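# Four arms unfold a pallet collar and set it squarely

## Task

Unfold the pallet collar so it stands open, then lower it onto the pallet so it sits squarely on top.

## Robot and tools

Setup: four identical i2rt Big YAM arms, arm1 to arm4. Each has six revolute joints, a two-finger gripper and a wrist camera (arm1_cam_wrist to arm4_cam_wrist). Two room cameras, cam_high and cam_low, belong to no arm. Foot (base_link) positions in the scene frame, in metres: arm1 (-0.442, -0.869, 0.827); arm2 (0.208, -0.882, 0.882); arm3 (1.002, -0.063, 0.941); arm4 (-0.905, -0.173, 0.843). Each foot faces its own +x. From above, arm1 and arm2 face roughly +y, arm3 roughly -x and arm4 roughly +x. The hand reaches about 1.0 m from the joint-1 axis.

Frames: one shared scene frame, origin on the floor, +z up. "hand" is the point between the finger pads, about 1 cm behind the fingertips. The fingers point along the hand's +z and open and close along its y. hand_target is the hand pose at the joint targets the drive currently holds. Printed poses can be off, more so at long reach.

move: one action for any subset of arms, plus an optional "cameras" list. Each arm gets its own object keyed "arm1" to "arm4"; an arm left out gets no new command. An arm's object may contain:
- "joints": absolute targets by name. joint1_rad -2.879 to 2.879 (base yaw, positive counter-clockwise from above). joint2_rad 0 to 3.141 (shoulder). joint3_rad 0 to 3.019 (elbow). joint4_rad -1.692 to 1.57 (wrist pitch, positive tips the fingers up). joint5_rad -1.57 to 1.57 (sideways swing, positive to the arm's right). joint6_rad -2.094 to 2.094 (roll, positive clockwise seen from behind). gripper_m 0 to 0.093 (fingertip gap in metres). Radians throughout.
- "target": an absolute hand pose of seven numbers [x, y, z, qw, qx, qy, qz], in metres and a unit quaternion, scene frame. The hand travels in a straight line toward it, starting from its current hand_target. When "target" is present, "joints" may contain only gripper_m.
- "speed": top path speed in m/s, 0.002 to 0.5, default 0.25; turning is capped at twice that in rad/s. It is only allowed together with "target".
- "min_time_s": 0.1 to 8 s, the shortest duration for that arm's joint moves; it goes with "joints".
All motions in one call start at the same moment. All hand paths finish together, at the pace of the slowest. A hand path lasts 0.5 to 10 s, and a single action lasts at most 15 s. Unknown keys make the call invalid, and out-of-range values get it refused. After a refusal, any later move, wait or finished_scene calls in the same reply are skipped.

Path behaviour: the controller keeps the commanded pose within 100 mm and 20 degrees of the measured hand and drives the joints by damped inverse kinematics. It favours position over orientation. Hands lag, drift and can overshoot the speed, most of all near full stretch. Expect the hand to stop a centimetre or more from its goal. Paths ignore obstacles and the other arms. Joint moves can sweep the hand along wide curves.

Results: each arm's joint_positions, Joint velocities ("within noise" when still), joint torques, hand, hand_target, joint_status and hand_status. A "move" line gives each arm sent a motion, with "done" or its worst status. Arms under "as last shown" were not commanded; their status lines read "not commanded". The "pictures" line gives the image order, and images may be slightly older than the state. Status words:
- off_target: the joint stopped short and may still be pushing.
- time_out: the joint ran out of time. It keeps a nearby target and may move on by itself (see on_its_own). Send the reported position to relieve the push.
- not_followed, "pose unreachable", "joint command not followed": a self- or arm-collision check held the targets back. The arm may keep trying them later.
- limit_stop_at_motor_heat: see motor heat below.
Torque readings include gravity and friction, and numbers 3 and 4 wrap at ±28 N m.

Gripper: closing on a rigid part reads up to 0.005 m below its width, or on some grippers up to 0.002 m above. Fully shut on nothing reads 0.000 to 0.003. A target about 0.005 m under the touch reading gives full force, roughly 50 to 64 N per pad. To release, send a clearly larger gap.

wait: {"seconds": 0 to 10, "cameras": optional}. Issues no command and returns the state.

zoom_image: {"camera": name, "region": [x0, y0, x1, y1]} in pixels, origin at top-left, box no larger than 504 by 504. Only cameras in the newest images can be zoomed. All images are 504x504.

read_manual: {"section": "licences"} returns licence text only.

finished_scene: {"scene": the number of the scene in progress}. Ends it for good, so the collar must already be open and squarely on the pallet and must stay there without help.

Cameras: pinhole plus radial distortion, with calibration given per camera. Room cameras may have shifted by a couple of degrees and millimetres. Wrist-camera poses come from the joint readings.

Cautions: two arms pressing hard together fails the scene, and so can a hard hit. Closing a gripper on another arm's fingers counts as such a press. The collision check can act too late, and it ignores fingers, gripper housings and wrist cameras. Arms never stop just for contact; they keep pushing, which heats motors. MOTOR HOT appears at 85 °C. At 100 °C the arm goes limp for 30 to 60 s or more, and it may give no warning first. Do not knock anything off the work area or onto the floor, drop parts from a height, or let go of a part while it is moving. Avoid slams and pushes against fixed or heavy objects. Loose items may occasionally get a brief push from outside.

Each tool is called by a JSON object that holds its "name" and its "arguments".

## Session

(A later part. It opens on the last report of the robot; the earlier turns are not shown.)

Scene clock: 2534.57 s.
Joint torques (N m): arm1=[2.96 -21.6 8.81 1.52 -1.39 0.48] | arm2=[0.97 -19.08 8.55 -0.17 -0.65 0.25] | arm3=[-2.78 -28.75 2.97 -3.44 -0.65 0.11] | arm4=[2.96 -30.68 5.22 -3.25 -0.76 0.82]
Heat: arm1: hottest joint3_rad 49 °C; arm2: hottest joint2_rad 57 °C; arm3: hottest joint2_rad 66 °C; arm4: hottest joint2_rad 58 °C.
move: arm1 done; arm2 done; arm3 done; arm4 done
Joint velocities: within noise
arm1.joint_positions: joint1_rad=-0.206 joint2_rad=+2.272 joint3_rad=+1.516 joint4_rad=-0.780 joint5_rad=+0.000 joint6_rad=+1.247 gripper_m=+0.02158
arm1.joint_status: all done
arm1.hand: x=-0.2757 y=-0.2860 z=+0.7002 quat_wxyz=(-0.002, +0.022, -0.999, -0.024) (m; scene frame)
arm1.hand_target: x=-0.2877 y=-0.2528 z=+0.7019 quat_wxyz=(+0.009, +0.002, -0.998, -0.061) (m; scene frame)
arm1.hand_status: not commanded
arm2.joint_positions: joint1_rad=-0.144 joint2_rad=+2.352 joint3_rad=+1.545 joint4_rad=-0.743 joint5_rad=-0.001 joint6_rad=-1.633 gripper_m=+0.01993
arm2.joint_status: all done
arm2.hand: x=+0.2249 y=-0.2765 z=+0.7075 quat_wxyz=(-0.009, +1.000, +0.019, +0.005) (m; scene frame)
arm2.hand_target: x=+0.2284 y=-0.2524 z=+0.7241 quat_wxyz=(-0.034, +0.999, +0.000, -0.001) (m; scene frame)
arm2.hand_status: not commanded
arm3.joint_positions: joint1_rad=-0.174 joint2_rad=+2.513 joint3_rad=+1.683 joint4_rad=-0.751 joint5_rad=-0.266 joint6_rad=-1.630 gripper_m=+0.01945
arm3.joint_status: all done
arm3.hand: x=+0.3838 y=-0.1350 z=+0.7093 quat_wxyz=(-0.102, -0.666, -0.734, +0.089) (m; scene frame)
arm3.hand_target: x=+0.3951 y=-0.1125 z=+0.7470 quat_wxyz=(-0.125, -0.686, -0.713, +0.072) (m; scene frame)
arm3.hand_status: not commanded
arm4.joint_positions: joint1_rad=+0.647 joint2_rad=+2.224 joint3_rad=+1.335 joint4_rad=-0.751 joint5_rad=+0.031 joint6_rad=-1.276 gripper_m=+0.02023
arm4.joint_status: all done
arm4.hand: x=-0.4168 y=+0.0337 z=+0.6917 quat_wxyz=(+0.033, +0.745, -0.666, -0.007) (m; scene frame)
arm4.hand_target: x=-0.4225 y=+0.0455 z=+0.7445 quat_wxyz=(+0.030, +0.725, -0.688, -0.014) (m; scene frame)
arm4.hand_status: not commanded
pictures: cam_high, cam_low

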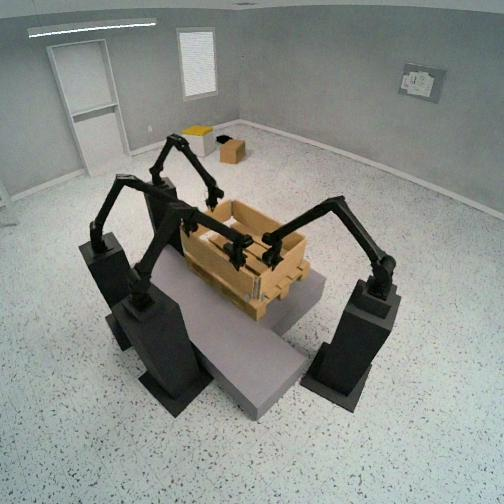

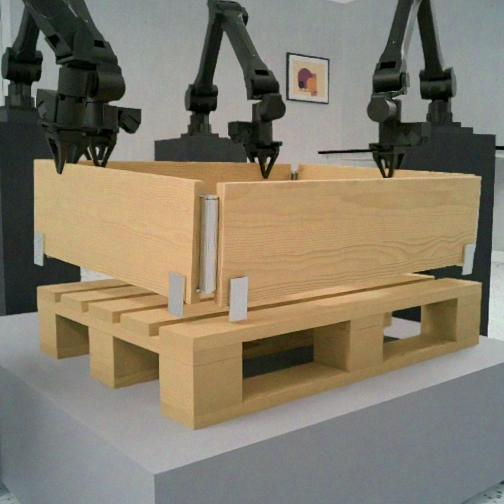

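{"name": "move", "arguments": {"arm1": {"joints": {"joint2_rad": 2.314}, "min_time_s": 0.6}, "arm2": {"joints": {"joint2_rad": 2.360}, "min_time_s": 0.6}, "arm3": {"joints": {"joint2_rad": 2.460}, "min_time_s": 0.6}, "arm4": {"joints": {"joint2_rad": 2.155}, "min_time_s": 0.6}, "cameras": ["cam_low", "cam_high"]}}

{"name": "zoom_image", "arguments": {"camera": "cam_low", "region": [20, 140, 500, 440]}}

{"name": "zoom_image", "arguments": {"camera": "cam_high", "region": [220, 230, 330, 330]}}

{"name": "zoom_image", "arguments": {"camera": "cam_low", "region": [120, 230, 300, 380]}}

{"name": "zoom_image", "arguments": {"camera": "cam_low", "region": [400, 220, 504, 320]}}

Scene clock: 2548.13 s.
Joint torques (N m): arm1=[3.08 -21.3 8.35 1.46 -1.51 0.52] | arm2=[1.08 -18.96 8.32 -0.1 -0.64 0.26] | arm3=[-2.78 -28.34 2.28 -3.51 -0.57 0.17] | arm4=[3.14 -29.51 5.04 -3.7 -0.95 0.89]
Heat: arm1: hottest joint3_rad 48 °C; arm2: hottest joint2_rad 55 °C; arm3: hottest joint2_rad 66 °C; arm4: hottest joint2_rad 52 °C.
move: arm1 done; arm2 done; arm3 done; arm4 done
Joint velocities: within noise
arm1.joint_positions: joint1_rad=-0.207 joint2_rad=+2.288 joint3_rad=+1.522 joint4_rad=-0.780 joint5_rad=+0.004 joint6_rad=+1.245 gripper_m=+0.02143
arm1.joint_status: all done
arm1.hand: x=-0.2750 y=-0.2871 z=+0.6930 quat_wxyz=(-0.002, +0.023, -1.000, -0.019) (m; scene frame)
arm1.hand_target: x=-0.2889 y=-0.2572 z=+0.6911 quat_wxyz=(+0.012, +0.002, -0.999, -0.053) (m; scene frame)
arm1.hand_status: not commanded
arm2.joint_positions: joint1_rad=-0.145 joint2_rad=+2.364 joint3_rad=+1.549 joint4_rad=-0.743 joint5_rad=-0.001 joint6_rad=-1.635 gripper_m=+0.01993
arm2.joint_status: all done
arm2.hand: x=+0.2254 y=-0.2783 z=+0.7016 quat_wxyz=(-0.005, +1.000, +0.019, +0.005) (m; scene frame)
arm2.hand_target: x=+0.2284 y=-0.2566 z=+0.7150 quat_wxyz=(-0.027, +1.000, +0.000, -0.002) (m; scene frame)
arm2.hand_status: not commanded
arm3.joint_positions: joint1_rad=-0.174 joint2_rad=+2.528 joint3_rad=+1.693 joint4_rad=-0.751 joint5_rad=-0.269 joint6_rad=-1.636 gripper_m=+0.01945
arm3.joint_status: all done
arm3.hand: x=+0.3838 y=-0.1354 z=+0.7031 quat_wxyz=(-0.104, -0.664, -0.735, +0.089) (m; scene frame)
arm3.hand_target: x=+0.4010 y=-0.1125 z=+0.7366 quat_wxyz=(-0.131, -0.687, -0.712, +0.066) (m; scene frame)
arm3.hand_status: not commanded
arm4.joint_positions: joint1_rad=+0.647 joint2_rad=+2.243 joint3_rad=+1.335 joint4_rad=-0.740 joint5_rad=+0.036 joint6_rad=-1.281 gripper_m=+0.02023
arm4.joint_status: all done
arm4.hand: x=-0.4190 y=+0.0319 z=+0.6819 quat_wxyz=(+0.037, +0.747, -0.664, -0.006) (m; scene frame)
arm4.hand_target: x=-0.4299 y=+0.0424 z=+0.7278 quat_wxyz=(+0.046, +0.725, -0.687, -0.020) (m; scene frame)
arm4.hand_status: not commanded
pictures: cam_high, cam_low

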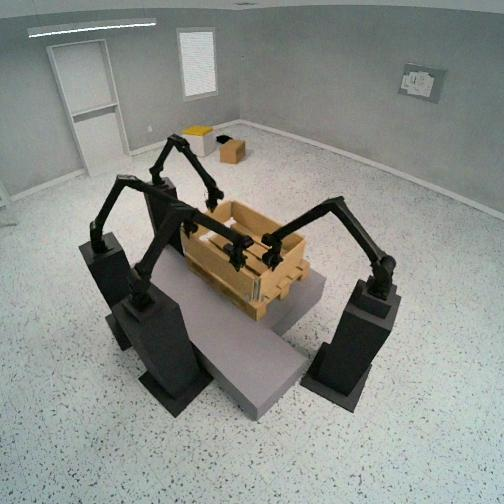

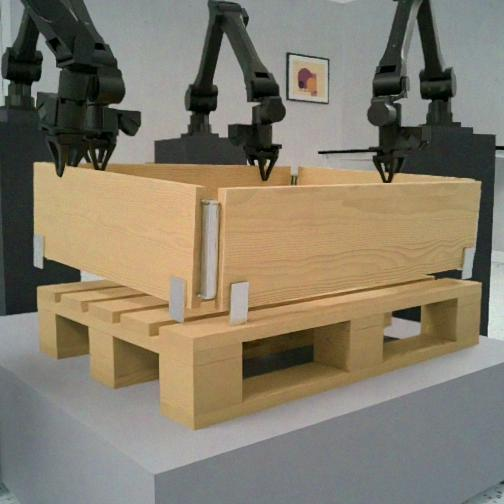

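Scaled by 1.050 from the camera's 504x504 image, which has a finer 720x720 frame.

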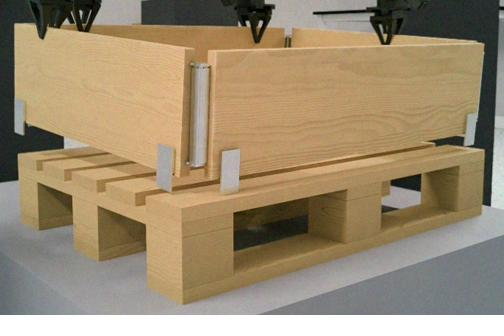

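Scaled by 4.582 from the camera's 504x504 image, which has a finer 720x720 frame.

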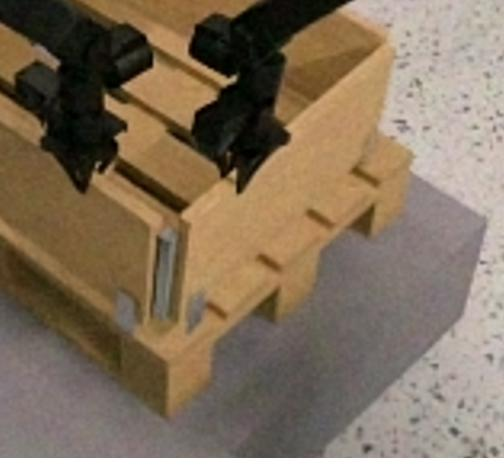

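Scaled by 2.800 from the camera's 504x504 image, which has a finer 720x720 frame.

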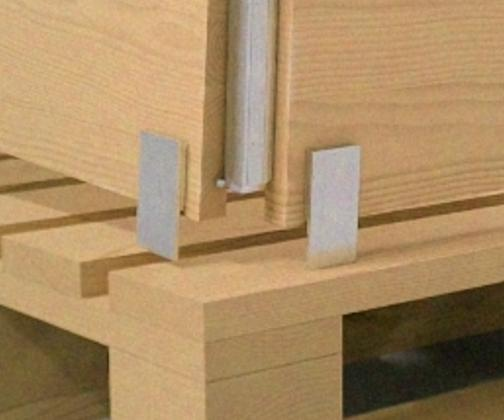

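Scaled by 4.846 from the camera's 504x504 image, which has a finer 720x720 frame.

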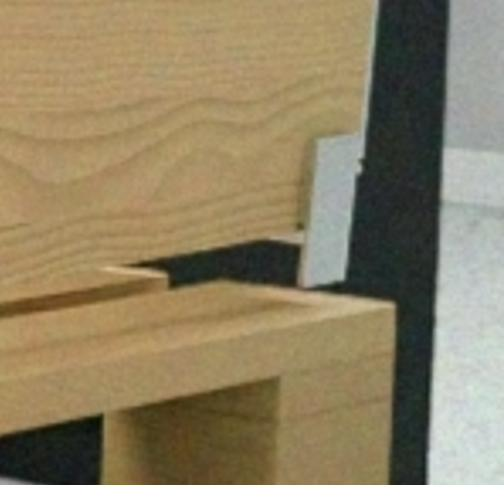

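{"name": "zoom_image", "arguments": {"camera": "cam_high", "region": [280, 240, 330, 290]}}

{"name": "zoom_image", "arguments": {"camera": "cam_high", "region": [235, 280, 285, 330]}}

{"name": "zoom_image", "arguments": {"camera": "cam_low", "region": [20, 220, 220, 350]}}

Scaled by 10.080 from the camera's 504x504 image, which has a finer 720x720 frame.

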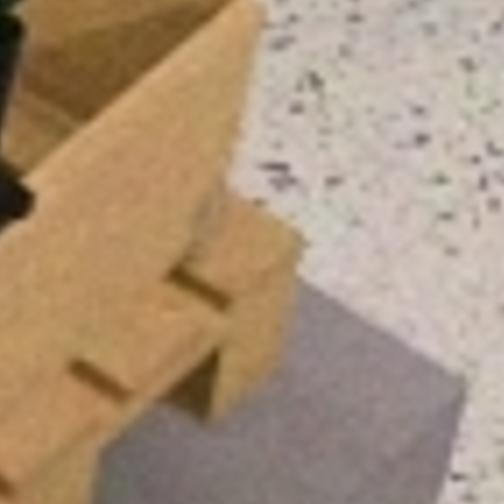

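Scaled by 10.080 from the camera's 504x504 image, which has a finer 720x720 frame.

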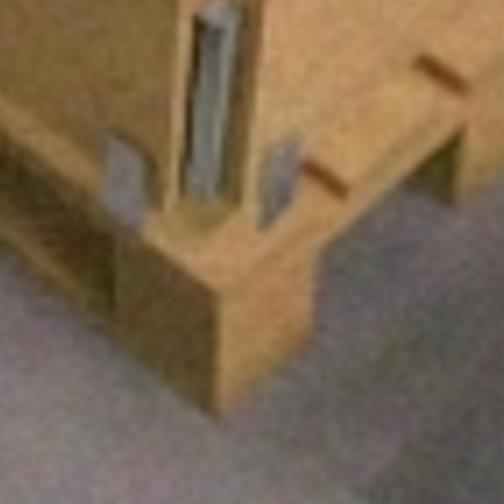

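Scaled by 2.520 from the camera's 504x504 image, which has a finer 720x720 frame.

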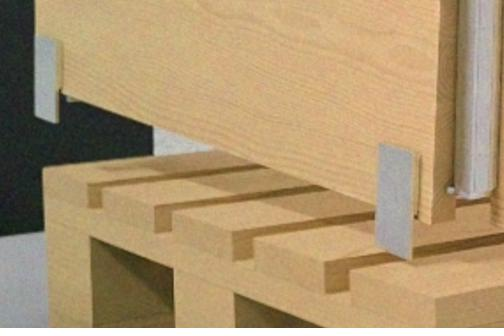

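{"name": "move", "arguments": {"arm1": {"target": [-0.267, -0.2572, 0.693, 0, 0, 0.9986, 0.053], "speed": 0.05}, "arm2": {"target": [0.2414, -0.2566, 0.717, -0.027, 0.9996, 0, 0], "speed": 0.05}, "arm3": {"target": [0.424, -0.1125, 0.742, 0.1005, 0.6850, 0.7152, -0.0963], "speed": 0.05}, "arm4": {"target": [-0.384, 0.0424, 0.733, 0, -0.7222, 0.6917, 0], "speed": 0.05}, "cameras": ["cam_low", "cam_high"]}}

{"name": "zoom_image", "arguments": {"camera": "cam_high", "region": [235, 240, 335, 330]}}

{"name": "zoom_image", "arguments": {"camera": "cam_low", "region": [120, 230, 300, 380]}}

{"name": "zoom_image", "arguments": {"camera": "cam_low", "region": [400, 220, 504, 320]}}

Scene clock: 2633.80 s.
Joint torques (N m): arm1=[3.08 -22.24 8.35 1.18 -1.14 0.58] | arm2=[1.96 -19.84 8.02 -0.39 -0.72 0.38] | arm3=[-2.08 -29.8 -0.25 -1.87 -0.35 0.18] | arm4=[2.08 -29.68 7.2 -2.26 -0.74 0.74]
Heat: arm1: hottest joint3_rad 45 °C; arm2: hottest joint2_rad 55 °C; arm3: hottest joint2_rad 66 °C; arm4: hottest joint2_rad 45 °C.
move: arm1 off_target; arm2 off_target; arm3 off_target; arm4 off_target
Joint velocities: within noise
arm1.joint_positions: joint1_rad=-0.239 joint2_rad=+2.297 joint3_rad=+1.533 joint4_rad=-0.780 joint5_rad=+0.012 joint6_rad=+1.210 gripper_m=+0.02125
arm1.joint_status: not commanded
arm1.hand: x=-0.2546 y=-0.2901 z=+0.6906 quat_wxyz=(-0.006, +0.024, -1.000, -0.018) (m; scene frame)
arm1.hand_target: x=-0.2676 y=-0.2590 z=+0.6945 quat_wxyz=(+0.002, +0.002, -0.999, -0.053) (m; scene frame)
arm1.hand_status: off_target (0.035 m and 4.9 deg from the pose sent, 0.031 m and 4.7 deg at the start)
arm2.joint_positions: joint1_rad=-0.176 joint2_rad=+2.369 joint3_rad=+1.550 joint4_rad=-0.738 joint5_rad=+0.003 joint6_rad=-1.669 gripper_m=+0.01988
arm2.joint_status: not commanded
arm2.hand: x=+0.2450 y=-0.2787 z=+0.6993 quat_wxyz=(-0.005, +1.000, +0.021, +0.007) (m; scene frame)
arm2.hand_target: x=+0.2414 y=-0.2573 z=+0.7175 quat_wxyz=(-0.027, +1.000, +0.001, +0.000) (m; scene frame)
arm2.hand_status: off_target (0.029 m and 3.5 deg from the pose sent, 0.031 m and 3.4 deg at the start)
arm3.joint_positions: joint1_rad=-0.174 joint2_rad=+2.475 joint3_rad=+1.548 joint4_rad=-0.607 joint5_rad=-0.274 joint6_rad=-1.625 gripper_m=+0.01945
arm3.joint_status: not commanded
arm3.hand: x=+0.4079 y=-0.1353 z=+0.6991 quat_wxyz=(-0.089, -0.665, -0.734, +0.108) (m; scene frame)
arm3.hand_target: x=+0.4224 y=-0.1142 z=+0.7370 quat_wxyz=(-0.101, -0.685, -0.715, +0.097) (m; scene frame)
arm3.hand_status: off_target (0.051 m and 3.7 deg from the pose sent, 0.060 m and 3.5 deg at the start)
arm4.joint_positions: joint1_rad=+0.625 joint2_rad=+2.259 joint3_rad=+1.366 joint4_rad=-0.708 joint5_rad=+0.032 joint6_rad=-1.294 gripper_m=+0.01999
arm4.joint_status: not commanded
arm4.hand: x=-0.3965 y=+0.0293 z=+0.6796 quat_wxyz=(+0.016, +0.744, -0.668, +0.001) (m; scene frame)
arm4.hand_target: x=-0.3846 y=+0.0419 z=+0.7302 quat_wxyz=(-0.002, +0.723, -0.691, +0.000) (m; scene frame)
arm4.hand_status: off_target (0.056 m and 4.1 deg from the pose sent, 0.063 m and 6.1 deg at the start)
pictures: cam_high, cam_low

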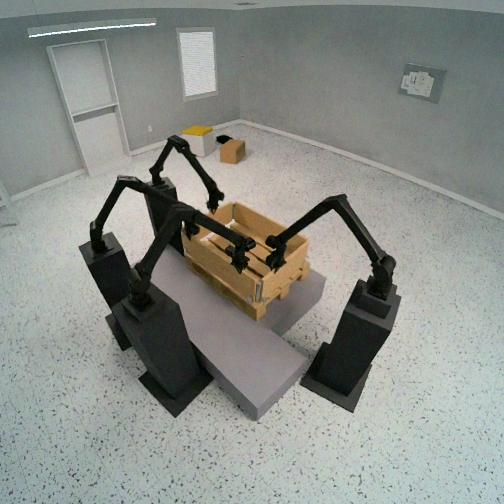

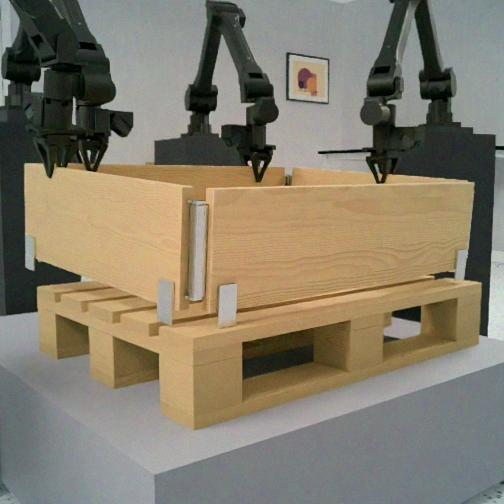

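Scaled by 5.040 from the camera's 504x504 image, which has a finer 720x720 frame.

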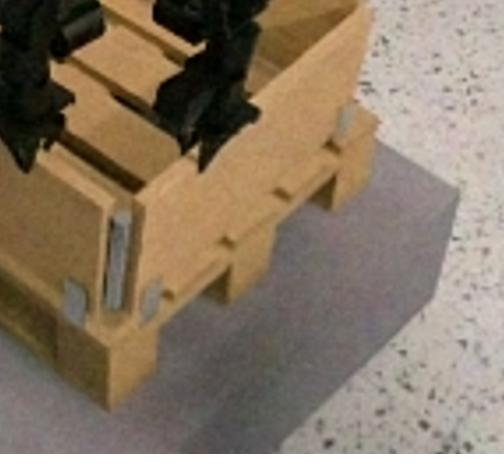

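Scaled by 2.800 from the camera's 504x504 image, which has a finer 720x720 frame.

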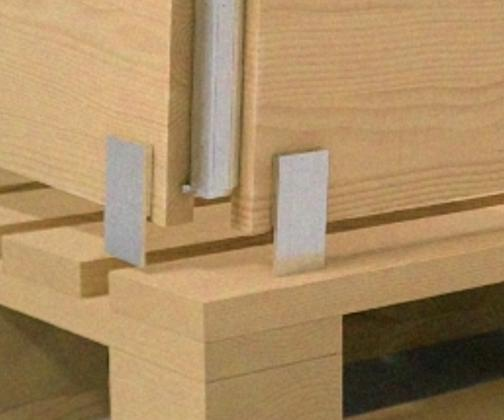

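Scaled by 4.846 from the camera's 504x504 image, which has a finer 720x720 frame.

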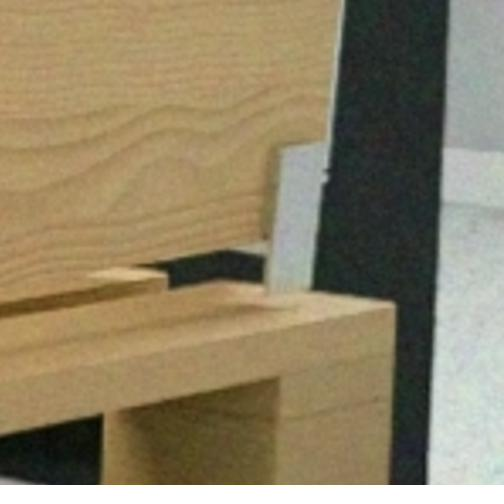

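{"name": "move", "arguments": {"arm1": {"target": [-0.295, -0.2565, 0.6945, 0, 0, 0.9986, 0.053], "speed": 0.04}, "arm2": {"target": [0.209, -0.2550, 0.7175, -0.027, 0.9996, 0, 0], "speed": 0.04}, "arm3": {"target": [0.392, -0.1142, 0.737, 0.1005, 0.6850, 0.7152, -0.0963], "speed": 0.04}, "arm4": {"target": [-0.394, 0.0419, 0.722, 0, -0.7222, 0.6917, 0], "speed": 0.04}, "cameras": ["cam_low", "cam_high"]}}

{"name": "zoom_image", "arguments": {"camera": "cam_high", "region": [235, 240, 335, 330]}}

{"name": "zoom_image", "arguments": {"camera": "cam_low", "region": [120, 230, 300, 380]}}

{"name": "zoom_image", "arguments": {"camera": "cam_low", "region": [400, 220, 504, 320]}}

Scene clock: 2674.80 s.
Joint torques (N m): arm1=[4.48 -24 6.6 1.59 -1.27 0.67] | arm2=[3.66 -19.96 8.03 -0.44 -0.81 0.53] | arm3=[-2.61 -26.87 4.14 -2.37 -0.35 -0.07] | arm4=[1.67 -29.39 5.52 -1.57 -0.53 0.56]
Heat: arm1: hottest joint3_rad 44 °C; arm2: hottest joint2_rad 54 °C; arm3: hottest joint2_rad 66 °C; arm4: hottest joint2_rad 47 °C.
move: arm1 off_target; arm2 off_target; arm3 off_target; arm4 off_target
Joint velocities: within noise
arm1.joint_positions: joint1_rad=-0.209 joint2_rad=+2.303 joint3_rad=+1.533 joint4_rad=-0.780 joint5_rad=+0.018 joint6_rad=+1.242 gripper_m=+0.02102
arm1.joint_status: not commanded
arm1.hand: x=-0.2715 y=-0.2865 z=+0.6872 quat_wxyz=(-0.008, +0.023, -1.000, -0.015) (m; scene frame)
arm1.hand_target: x=-0.2955 y=-0.2582 z=+0.6957 quat_wxyz=(+0.002, +0.002, -0.999, -0.051) (m; scene frame)
arm1.hand_status: off_target (0.039 m and 5.2 deg from the pose sent, 0.053 m and 4.9 deg at the start)
arm2.joint_positions: joint1_rad=-0.147 joint2_rad=+2.369 joint3_rad=+1.550 joint4_rad=-0.738 joint5_rad=+0.007 joint6_rad=-1.635 gripper_m=+0.01988
arm2.joint_status: not commanded
arm2.hand: x=+0.2280 y=-0.2779 z=+0.6991 quat_wxyz=(-0.005, +1.000, +0.018, +0.009) (m; scene frame)
arm2.hand_target: x=+0.2088 y=-0.2561 z=+0.7180 quat_wxyz=(-0.027, +1.000, +0.001, -0.001) (m; scene frame)
arm2.hand_status: off_target (0.035 m and 3.4 deg from the pose sent, 0.047 m and 3.5 deg at the start)
arm3.joint_positions: joint1_rad=-0.174 joint2_rad=+2.497 joint3_rad=+1.615 joint4_rad=-0.654 joint5_rad=-0.274 joint6_rad=-1.602 gripper_m=+0.01945
arm3.joint_status: not commanded
arm3.hand: x=+0.3911 y=-0.1359 z=+0.7019 quat_wxyz=(-0.091, -0.674, -0.726, +0.106) (m; scene frame)
arm3.hand_target: x=+0.3914 y=-0.1150 z=+0.7349 quat_wxyz=(-0.100, -0.685, -0.715, +0.097) (m; scene frame)
arm3.hand_status: off_target (0.041 m and 2.4 deg from the pose sent, 0.046 m and 3.7 deg at the start)
arm4.joint_positions: joint1_rad=+0.634 joint2_rad=+2.264 joint3_rad=+1.355 joint4_rad=-0.695 joint5_rad=+0.026 joint6_rad=-1.270 gripper_m=+0.01990
arm4.joint_status: not commanded
arm4.hand: x=-0.4025 y=+0.0332 z=+0.6748 quat_wxyz=(+0.015, +0.739, -0.673, -0.001) (m; scene frame)
arm4.hand_target: x=-0.3943 y=+0.0416 z=+0.7192 quat_wxyz=(-0.001, +0.723, -0.691, +0.000) (m; scene frame)
arm4.hand_status: off_target (0.049 m and 3.4 deg from the pose sent, 0.044 m and 4.1 deg at the start)
pictures: cam_high, cam_low

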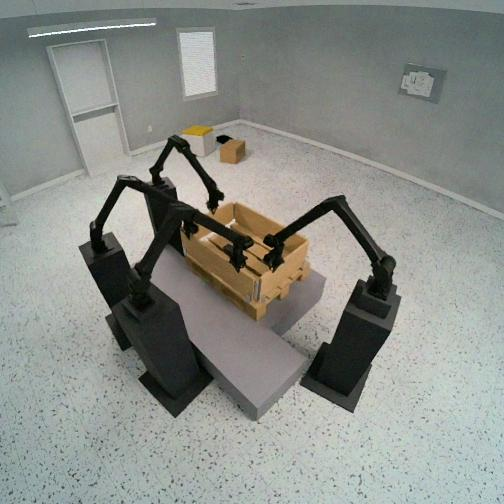

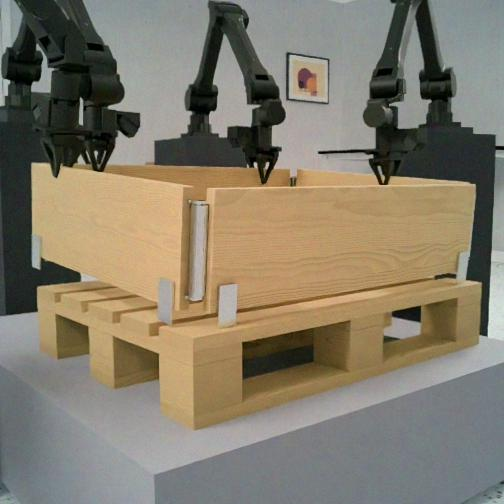

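Scaled by 5.040 from the camera's 504x504 image, which has a finer 720x720 frame.

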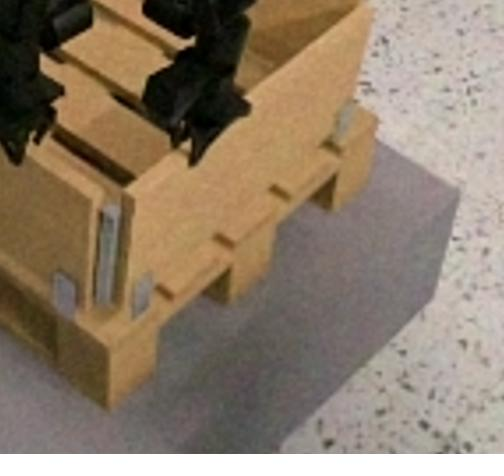

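Scaled by 2.800 from the camera's 504x504 image, which has a finer 720x720 frame.

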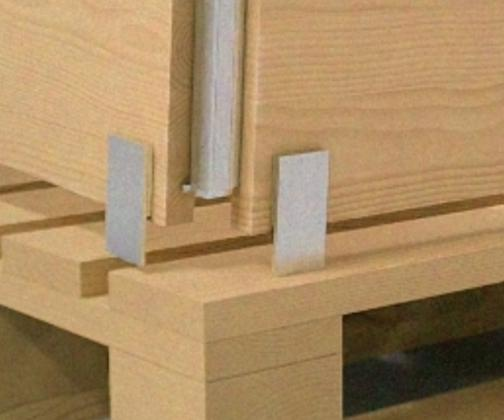

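Scaled by 4.846 from the camera's 504x504 image, which has a finer 720x720 frame.

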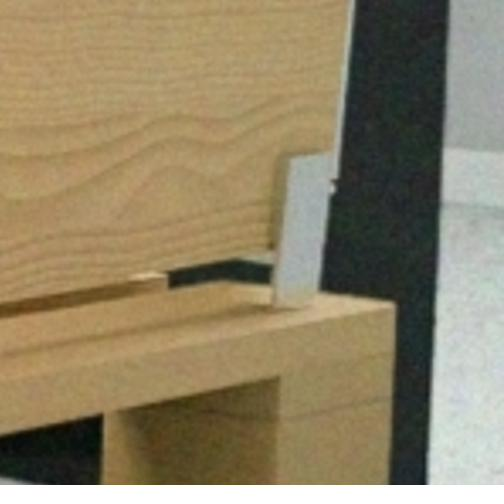

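{"name": "move", "arguments": {"arm1": {"target": [-0.2965, -0.2425, 0.6957, 0, 0, 0.9986, 0.053], "speed": 0.04}, "arm2": {"target": [0.2078, -0.2405, 0.7180, -0.027, 0.9996, 0, 0], "speed": 0.04}, "arm3": {"target": [0.398, -0.1085, 0.735, 0.0990, 0.6952, 0.7053, -0.0977], "speed": 0.04}, "arm4": {"target": [-0.382, 0.0480, 0.716, 0, -0.7121, 0.7021, 0], "speed": 0.04}, "cameras": ["cam_low", "cam_high"]}}

{"name": "zoom_image", "arguments": {"camera": "cam_high", "region": [235, 240, 335, 330]}}

{"name": "zoom_image", "arguments": {"camera": "cam_low", "region": [120, 230, 300, 380]}}

{"name": "zoom_image", "arguments": {"camera": "cam_low", "region": [400, 220, 504, 320]}}

Scene clock: 2696.47 s.
Joint torques (N m): arm1=[5.01 -23.53 9.14 0.73 -1.43 0.76] | arm2=[3.55 -19.78 9.74 -0.55 -0.84 0.53] | arm3=[-2.78 -27.81 1.96 -1.59 -0.53 0.09] | arm4=[1.67 -27.87 8.24 -2.06 -0.53 0.74]
Heat: arm1: hottest joint2_rad 45 °C; arm2: hottest joint2_rad 54 °C; arm3: hottest joint2_rad 61 °C; arm4: hottest joint2_rad 50 °C.
move: arm1 off_target; arm2 off_target; arm3 off_target; arm4 off_target
Joint velocities: within noise
arm1.joint_positions: joint1_rad=-0.205 joint2_rad=+2.315 joint3_rad=+1.542 joint4_rad=-0.780 joint5_rad=+0.022 joint6_rad=+1.242 gripper_m=+0.02087
arm1.joint_status: not commanded
arm1.hand: x=-0.2724 y=-0.2845 z=+0.6830 quat_wxyz=(-0.009, +0.025, -1.000, -0.013) (m; scene frame)
arm1.hand_target: x=-0.2975 y=-0.2454 z=+0.6976 quat_wxyz=(+0.002, +0.003, -0.999, -0.053) (m; scene frame)
arm1.hand_status: off_target (0.050 m and 5.5 deg from the pose sent, 0.051 m and 5.2 deg at the start)
arm2.joint_positions: joint1_rad=-0.145 joint2_rad=+2.386 joint3_rad=+1.584 joint4_rad=-0.767 joint5_rad=+0.007 joint6_rad=-1.634 gripper_m=+0.01959
arm2.joint_status: not commanded
arm2.hand: x=+0.2270 y=-0.2729 z=+0.6978 quat_wxyz=(+0.001, +1.000, +0.019, +0.009) (m; scene frame)
arm2.hand_target: x=+0.2075 y=-0.2424 z=+0.7192 quat_wxyz=(-0.028, +1.000, +0.001, -0.001) (m; scene frame)
arm2.hand_status: off_target (0.043 m and 4.0 deg from the pose sent, 0.047 m and 3.4 deg at the start)
arm3.joint_positions: joint1_rad=-0.179 joint2_rad=+2.498 joint3_rad=+1.615 joint4_rad=-0.655 joint5_rad=-0.270 joint6_rad=-1.597 gripper_m=+0.01945
arm3.joint_status: not commanded
arm3.hand: x=+0.3911 y=-0.1323 z=+0.7013 quat_wxyz=(-0.090, -0.677, -0.723, +0.104) (m; scene frame)
arm3.hand_target: x=+0.3972 y=-0.1097 z=+0.7323 quat_wxyz=(-0.099, -0.695, -0.705, +0.098) (m; scene frame)
arm3.hand_status: off_target (0.042 m and 3.1 deg from the pose sent, 0.044 m and 3.7 deg at the start)
arm4.joint_positions: joint1_rad=+0.636 joint2_rad=+2.275 joint3_rad=+1.364 joint4_rad=-0.693 joint5_rad=+0.026 joint6_rad=-1.258 gripper_m=+0.01990
arm4.joint_status: not commanded
arm4.hand: x=-0.4010 y=+0.0351 z=+0.6709 quat_wxyz=(+0.015, +0.736, -0.677, -0.002) (m; scene frame)
arm4.hand_target: x=-0.3828 y=+0.0476 z=+0.7147 quat_wxyz=(-0.002, +0.713, -0.701, +0.000) (m; scene frame)
arm4.hand_status: off_target (0.051 m and 4.3 deg from the pose sent, 0.048 m and 4.8 deg at the start)
pictures: cam_high, cam_low

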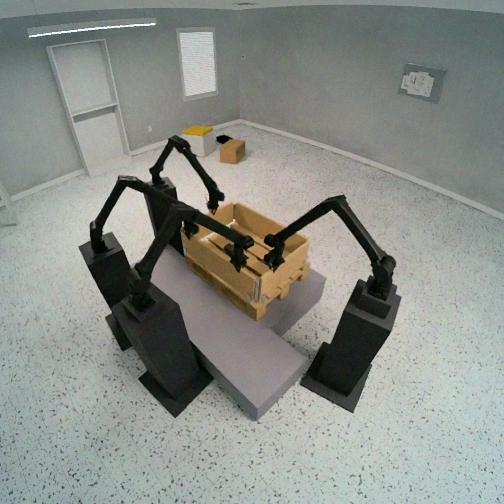

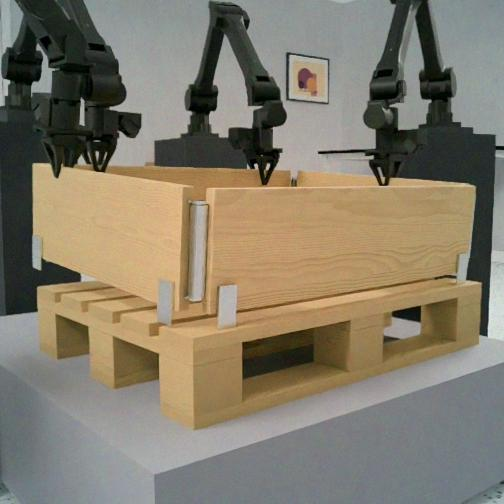

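Scaled by 5.040 from the camera's 504x504 image, which has a finer 720x720 frame.

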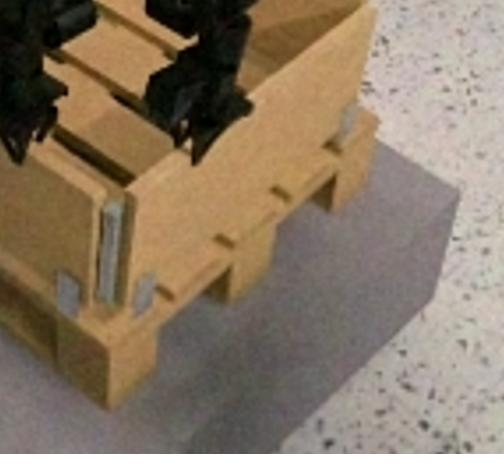

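Scaled by 2.800 from the camera's 504x504 image, which has a finer 720x720 frame.

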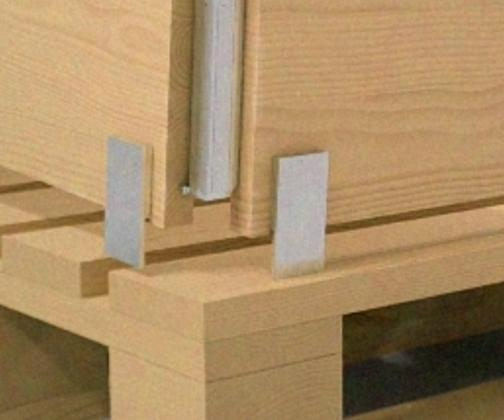

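Scaled by 4.846 from the camera's 504x504 image, which has a finer 720x720 frame.

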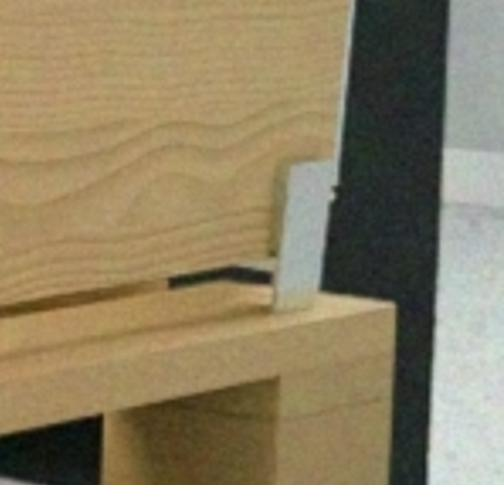

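{"name": "move", "arguments": {"arm1": {"joints": {"joint2_rad": 2.361}, "min_time_s": 0.8}, "arm2": {"joints": {"joint2_rad": 2.402}, "min_time_s": 0.8}, "arm3": {"joints": {"joint2_rad": 2.450, "joint3_rad": 1.560}, "min_time_s": 0.8}, "arm4": {"joints": {"joint2_rad": 2.215}, "min_time_s": 0.8}, "cameras": ["cam_low", "cam_high"]}}

{"name": "zoom_image", "arguments": {"camera": "cam_high", "region": [235, 240, 335, 330]}}

{"name": "zoom_image", "arguments": {"camera": "cam_low", "region": [120, 230, 300, 380]}}

{"name": "zoom_image", "arguments": {"camera": "cam_low", "region": [400, 220, 504, 320]}}

Scene clock: 2731.50 s.
Joint torques (N m): arm1=[4.84 -21.36 8.2 0.68 -1.53 0.75] | arm2=[3.6 -19.02 8.99 -0.54 -0.93 0.53] | arm3=[-2.78 -26.58 0.65 -1.99 -0.72 0.05] | arm4=[1.73 -28.51 7.5 -2.04 -0.37 0.73]
Heat: arm1: hottest joint3_rad 47 °C; arm2: hottest joint2_rad 58 °C; arm3: hottest joint2_rad 63 °C; arm4: hottest joint2_rad 45 °C.
move: arm1 done; arm2 done; arm3 done; arm4 done
Joint velocities: within noise
arm1.joint_positions: joint1_rad=-0.205 joint2_rad=+2.333 joint3_rad=+1.555 joint4_rad=-0.780 joint5_rad=+0.024 joint6_rad=+1.243 gripper_m=+0.02049
arm1.joint_status: all done
arm1.hand: x=-0.2716 y=-0.2830 z=+0.6762 quat_wxyz=(-0.010, +0.025, -1.000, -0.010) (m; scene frame)
arm1.hand_target: x=-0.3005 y=-0.2566 z=+0.6718 quat_wxyz=(+0.007, +0.002, -0.999, -0.032) (m; scene frame)
arm1.hand_status: not commanded
arm2.joint_positions: joint1_rad=-0.145 joint2_rad=+2.402 joint3_rad=+1.594 joint4_rad=-0.767 joint5_rad=+0.010 joint6_rad=-1.633 gripper_m=+0.01940
arm2.joint_status: all done
arm2.hand: x=+0.2275 y=-0.2722 z=+0.6917 quat_wxyz=(+0.003, +1.000, +0.018, +0.010) (m; scene frame)
arm2.hand_target: x=+0.2077 y=-0.2497 z=+0.7042 quat_wxyz=(-0.016, +1.000, +0.001, -0.001) (m; scene frame)
arm2.hand_status: not commanded
arm3.joint_positions: joint1_rad=-0.180 joint2_rad=+2.505 joint3_rad=+1.611 joint4_rad=-0.646 joint5_rad=-0.266 joint6_rad=-1.595 gripper_m=+0.01945
arm3.joint_status: all done
arm3.hand: x=+0.3937 y=-0.1312 z=+0.6963 quat_wxyz=(-0.089, -0.679, -0.722, +0.102) (m; scene frame)
arm3.hand_target: x=+0.4157 y=-0.1098 z=+0.7163 quat_wxyz=(-0.113, -0.697, -0.703, +0.084) (m; scene frame)
arm3.hand_status: not commanded
arm4.joint_positions: joint1_rad=+0.636 joint2_rad=+2.285 joint3_rad=+1.373 joint4_rad=-0.693 joint5_rad=+0.021 joint6_rad=-1.256 gripper_m=+0.01990
arm4.joint_status: all done
arm4.hand: x=-0.3991 y=+0.0367 z=+0.6681 quat_wxyz=(+0.014, +0.735, -0.678, -0.004) (m; scene frame)
arm4.hand_target: x=-0.3839 y=+0.0470 z=+0.7126 quat_wxyz=(+0.000, +0.713, -0.701, -0.001) (m; scene frame)
arm4.hand_status: not commanded
pictures: cam_high, cam_low

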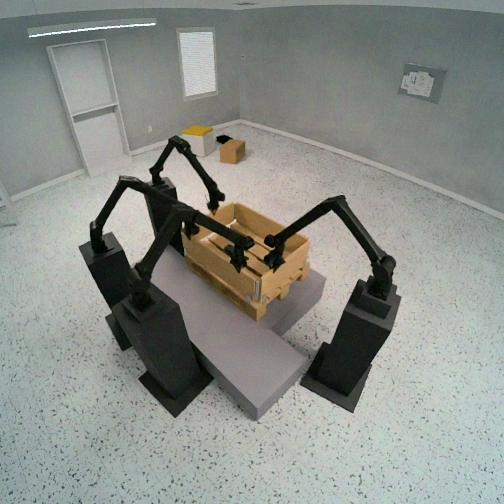

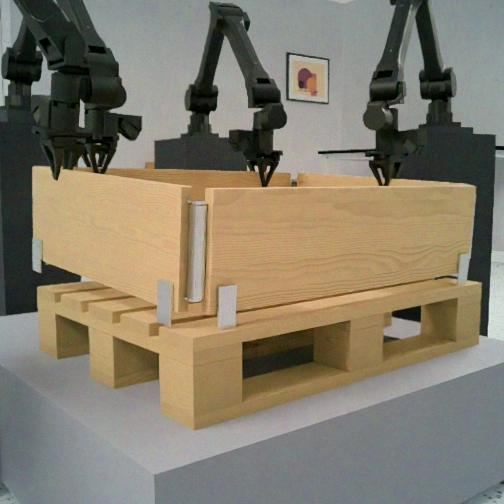

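Scaled by 5.040 from the camera's 504x504 image, which has a finer 720x720 frame.

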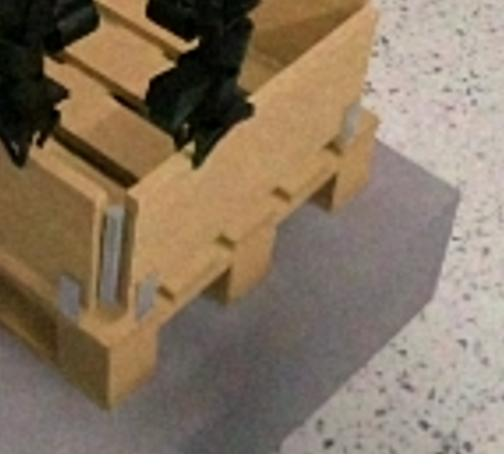

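Scaled by 2.800 from the camera's 504x504 image, which has a finer 720x720 frame.

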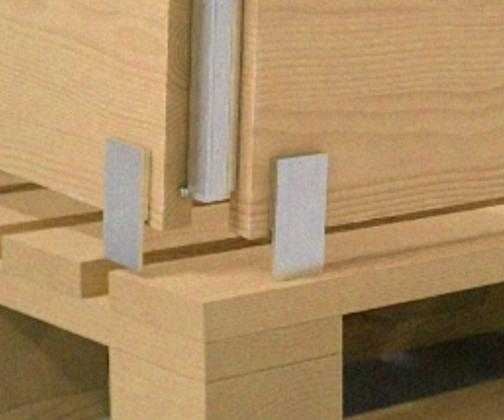

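Scaled by 4.846 from the camera's 504x504 image, which has a finer 720x720 frame.

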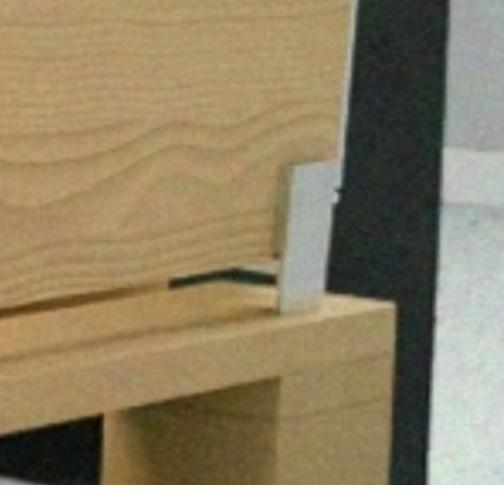

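{"name": "zoom_image", "arguments": {"camera": "cam_low", "region": [195, 280, 275, 350]}}

{"name": "zoom_image", "arguments": {"camera": "cam_low", "region": [430, 240, 500, 300]}}

{"name": "zoom_image", "arguments": {"camera": "cam_low", "region": [140, 270, 220, 350]}}

{"name": "zoom_image", "arguments": {"camera": "cam_low", "region": [20, 220, 100, 300]}}

Scaled by 6.300 from the camera's 504x504 image, which has a finer 720x720 frame.

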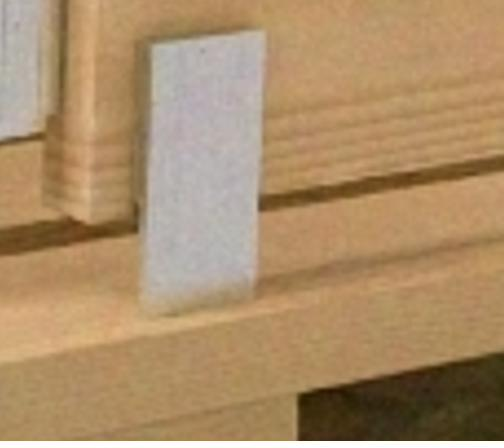

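Scaled by 7.200 from the camera's 504x504 image, which has a finer 720x720 frame.

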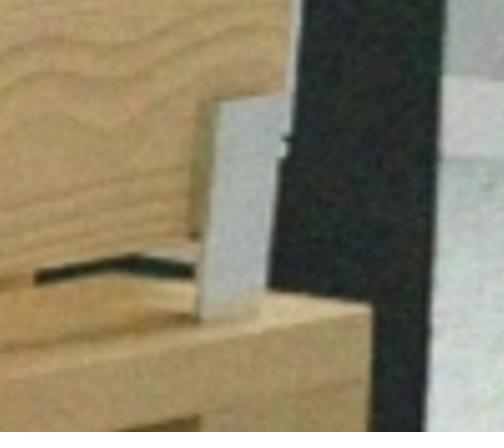

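Scaled by 6.300 from the camera's 504x504 image, which has a finer 720x720 frame.

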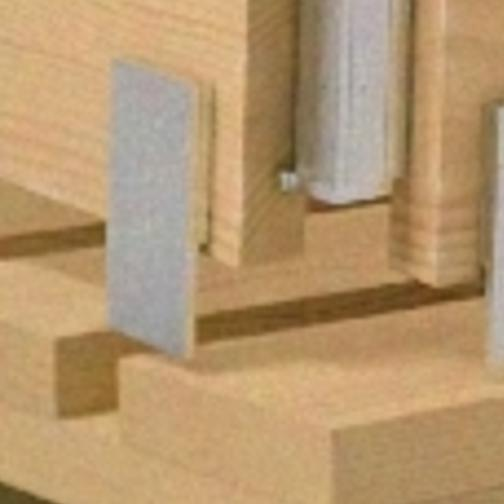

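Scaled by 6.300 from the camera's 504x504 image, which has a finer 720x720 frame.

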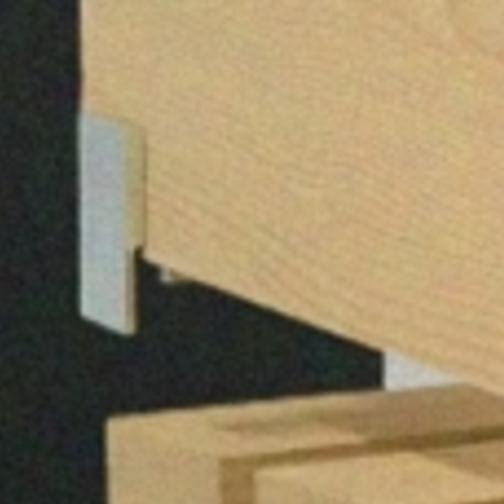

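{"name": "move", "arguments": {"arm1": {"joints": {"joint2_rad": 2.411, "joint4_rad": -0.70}, "min_time_s": 1.0}, "arm2": {"joints": {"joint2_rad": 2.452, "joint4_rad": -0.71}, "min_time_s": 1.0}, "cameras": ["cam_low", "cam_high", "arm1_cam_wrist", "arm2_cam_wrist"]}}

{"name": "zoom_image", "arguments": {"camera": "cam_low", "region": [20, 220, 220, 350]}}

{"name": "zoom_image", "arguments": {"camera": "cam_high", "region": [235, 240, 335, 330]}}

{"name": "zoom_image", "arguments": {"camera": "cam_high", "region": [165, 200, 235, 270]}}

Scene clock: 2841.97 s.
Joint torques (N m): arm1=[4.84 -19.66 7.69 1.26 -1.56 0.73] | arm2=[3.37 -17.9 8.28 0.29 -1.04 0.53] | arm3=[-2.14 -28.45 0.5 -2.36 -1.34 0.05] | arm4=[1.61 -30.33 6.65 -2.56 -0.04 0.7]
Heat: arm1: hottest joint2_rad 47 °C; arm2: hottest joint2_rad 56 °C; arm3: hottest joint2_rad 62 °C; arm4: hottest joint2_rad 43 °C.
move: arm1 done; arm2 done
Joint velocities: within noise
arm1.joint_positions: joint1_rad=-0.205 joint2_rad=+2.364 joint3_rad=+1.561 joint4_rad=-0.734 joint5_rad=+0.025 joint6_rad=+1.244 gripper_m=+0.02040
arm1.joint_status: all done
arm1.hand: x=-0.2703 y=-0.2780 z=+0.6594 quat_wxyz=(-0.013, +0.024, -0.999, -0.020) (m; scene frame)
arm1.hand_target: x=-0.3009 y=-0.2567 z=+0.6424 quat_wxyz=(+0.006, +0.002, -0.999, -0.037) (m; scene frame)
arm1.hand_status: not commanded
arm2.joint_positions: joint1_rad=-0.145 joint2_rad=+2.431 joint3_rad=+1.602 joint4_rad=-0.723 joint5_rad=+0.013 joint6_rad=-1.632 gripper_m=+0.01934
arm2.joint_status: all done
arm2.hand: x=+0.2284 y=-0.2670 z=+0.6762 quat_wxyz=(-0.007, +1.000, +0.018, +0.012) (m; scene frame)
arm2.hand_target: x=+0.2080 y=-0.2492 z=+0.6745 quat_wxyz=(-0.024, +1.000, +0.001, -0.001) (m; scene frame)
arm2.hand_status: not commanded
arm3.joint_positions: joint1_rad=-0.185 joint2_rad=+2.523 joint3_rad=+1.611 joint4_rad=-0.632 joint5_rad=-0.251 joint6_rad=-1.594 gripper_m=+0.01945
arm3.joint_status: not commanded
arm3.hand: x=+0.3967 y=-0.1258 z=+0.6852 quat_wxyz=(-0.085, -0.681, -0.721, +0.096) (m; scene frame)
arm3.hand_target: x=+0.4156 y=-0.1097 z=+0.7163 quat_wxyz=(-0.113, -0.697, -0.703, +0.084) (m; scene frame)
arm3.hand_status: not commanded
arm4.joint_positions: joint1_rad=+0.636 joint2_rad=+2.303 joint3_rad=+1.385 joint4_rad=-0.678 joint5_rad=+0.011 joint6_rad=-1.254 gripper_m=+0.01990
arm4.joint_status: not commanded
arm4.hand: x=-0.3955 y=+0.0403 z=+0.6612 quat_wxyz=(+0.008, +0.734, -0.679, -0.006) (m; scene frame)
arm4.hand_target: x=-0.3838 y=+0.0471 z=+0.7127 quat_wxyz=(+0.000, +0.713, -0.701, -0.001) (m; scene frame)
arm4.hand_status: not commanded
pictures: arm1_cam_wrist, arm2_cam_wrist, cam_high, cam_low
camera_calibration:
arm1_cam_wrist: T_world_to_cam=[[0.0265596, -0.999539, -0.0146996, -0.260396], [-0.821505, -0.0302027, 0.5694, -0.602448], [-0.569582, -0.00304721, -0.821929, 0.515706], [0, 0, 0, 1]] pos_world=[-0.194261, -0.2769, 0.76308]
arm2_cam_wrist: T_world_to_cam=[[-0.0309947, 0.999224, 0.0243184, 0.258074], [0.799892, 0.0102078, 0.600058, -0.580737], [0.599343, 0.0380507, -0.799587, 0.539187], [0, 0, 0, 1]] pos_world=[0.149367, -0.272462, 0.773327]

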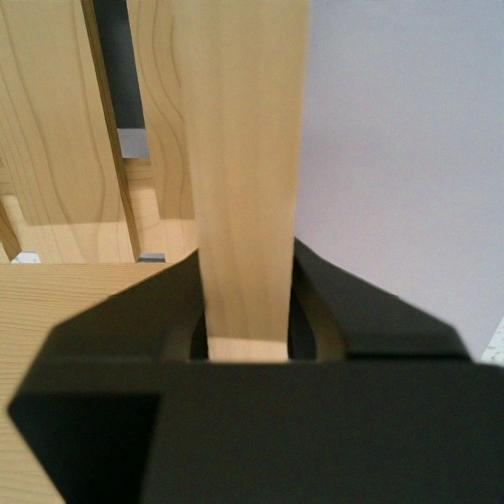

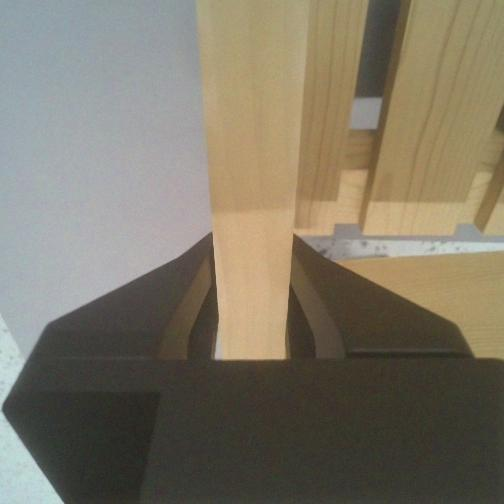

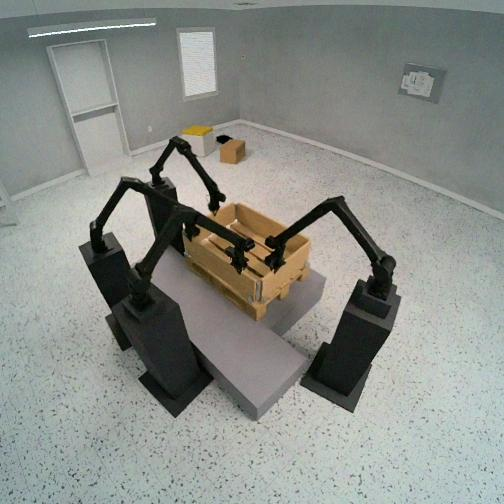

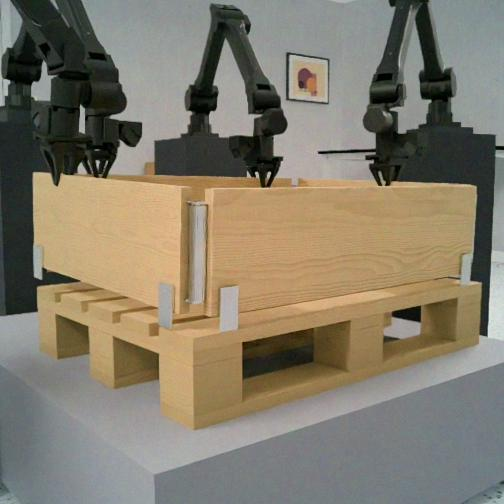

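Scaled by 2.520 from the camera's 504x504 image, which has a finer 720x720 frame.

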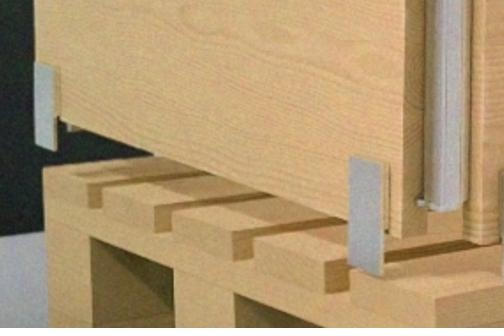

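Scaled by 5.040 from the camera's 504x504 image, which has a finer 720x720 frame.

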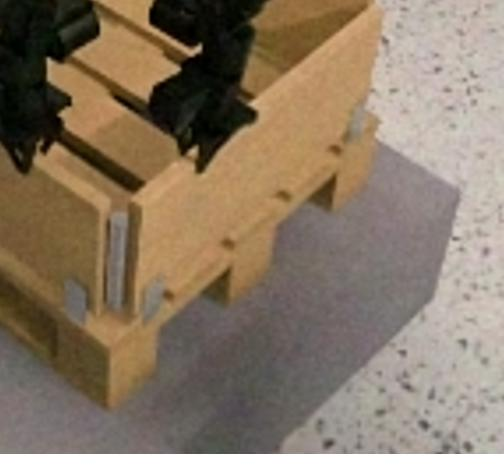

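Scaled by 7.200 from the camera's 504x504 image, which has a finer 720x720 frame.

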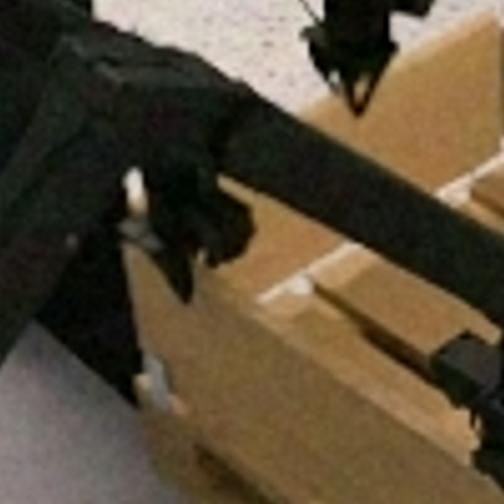

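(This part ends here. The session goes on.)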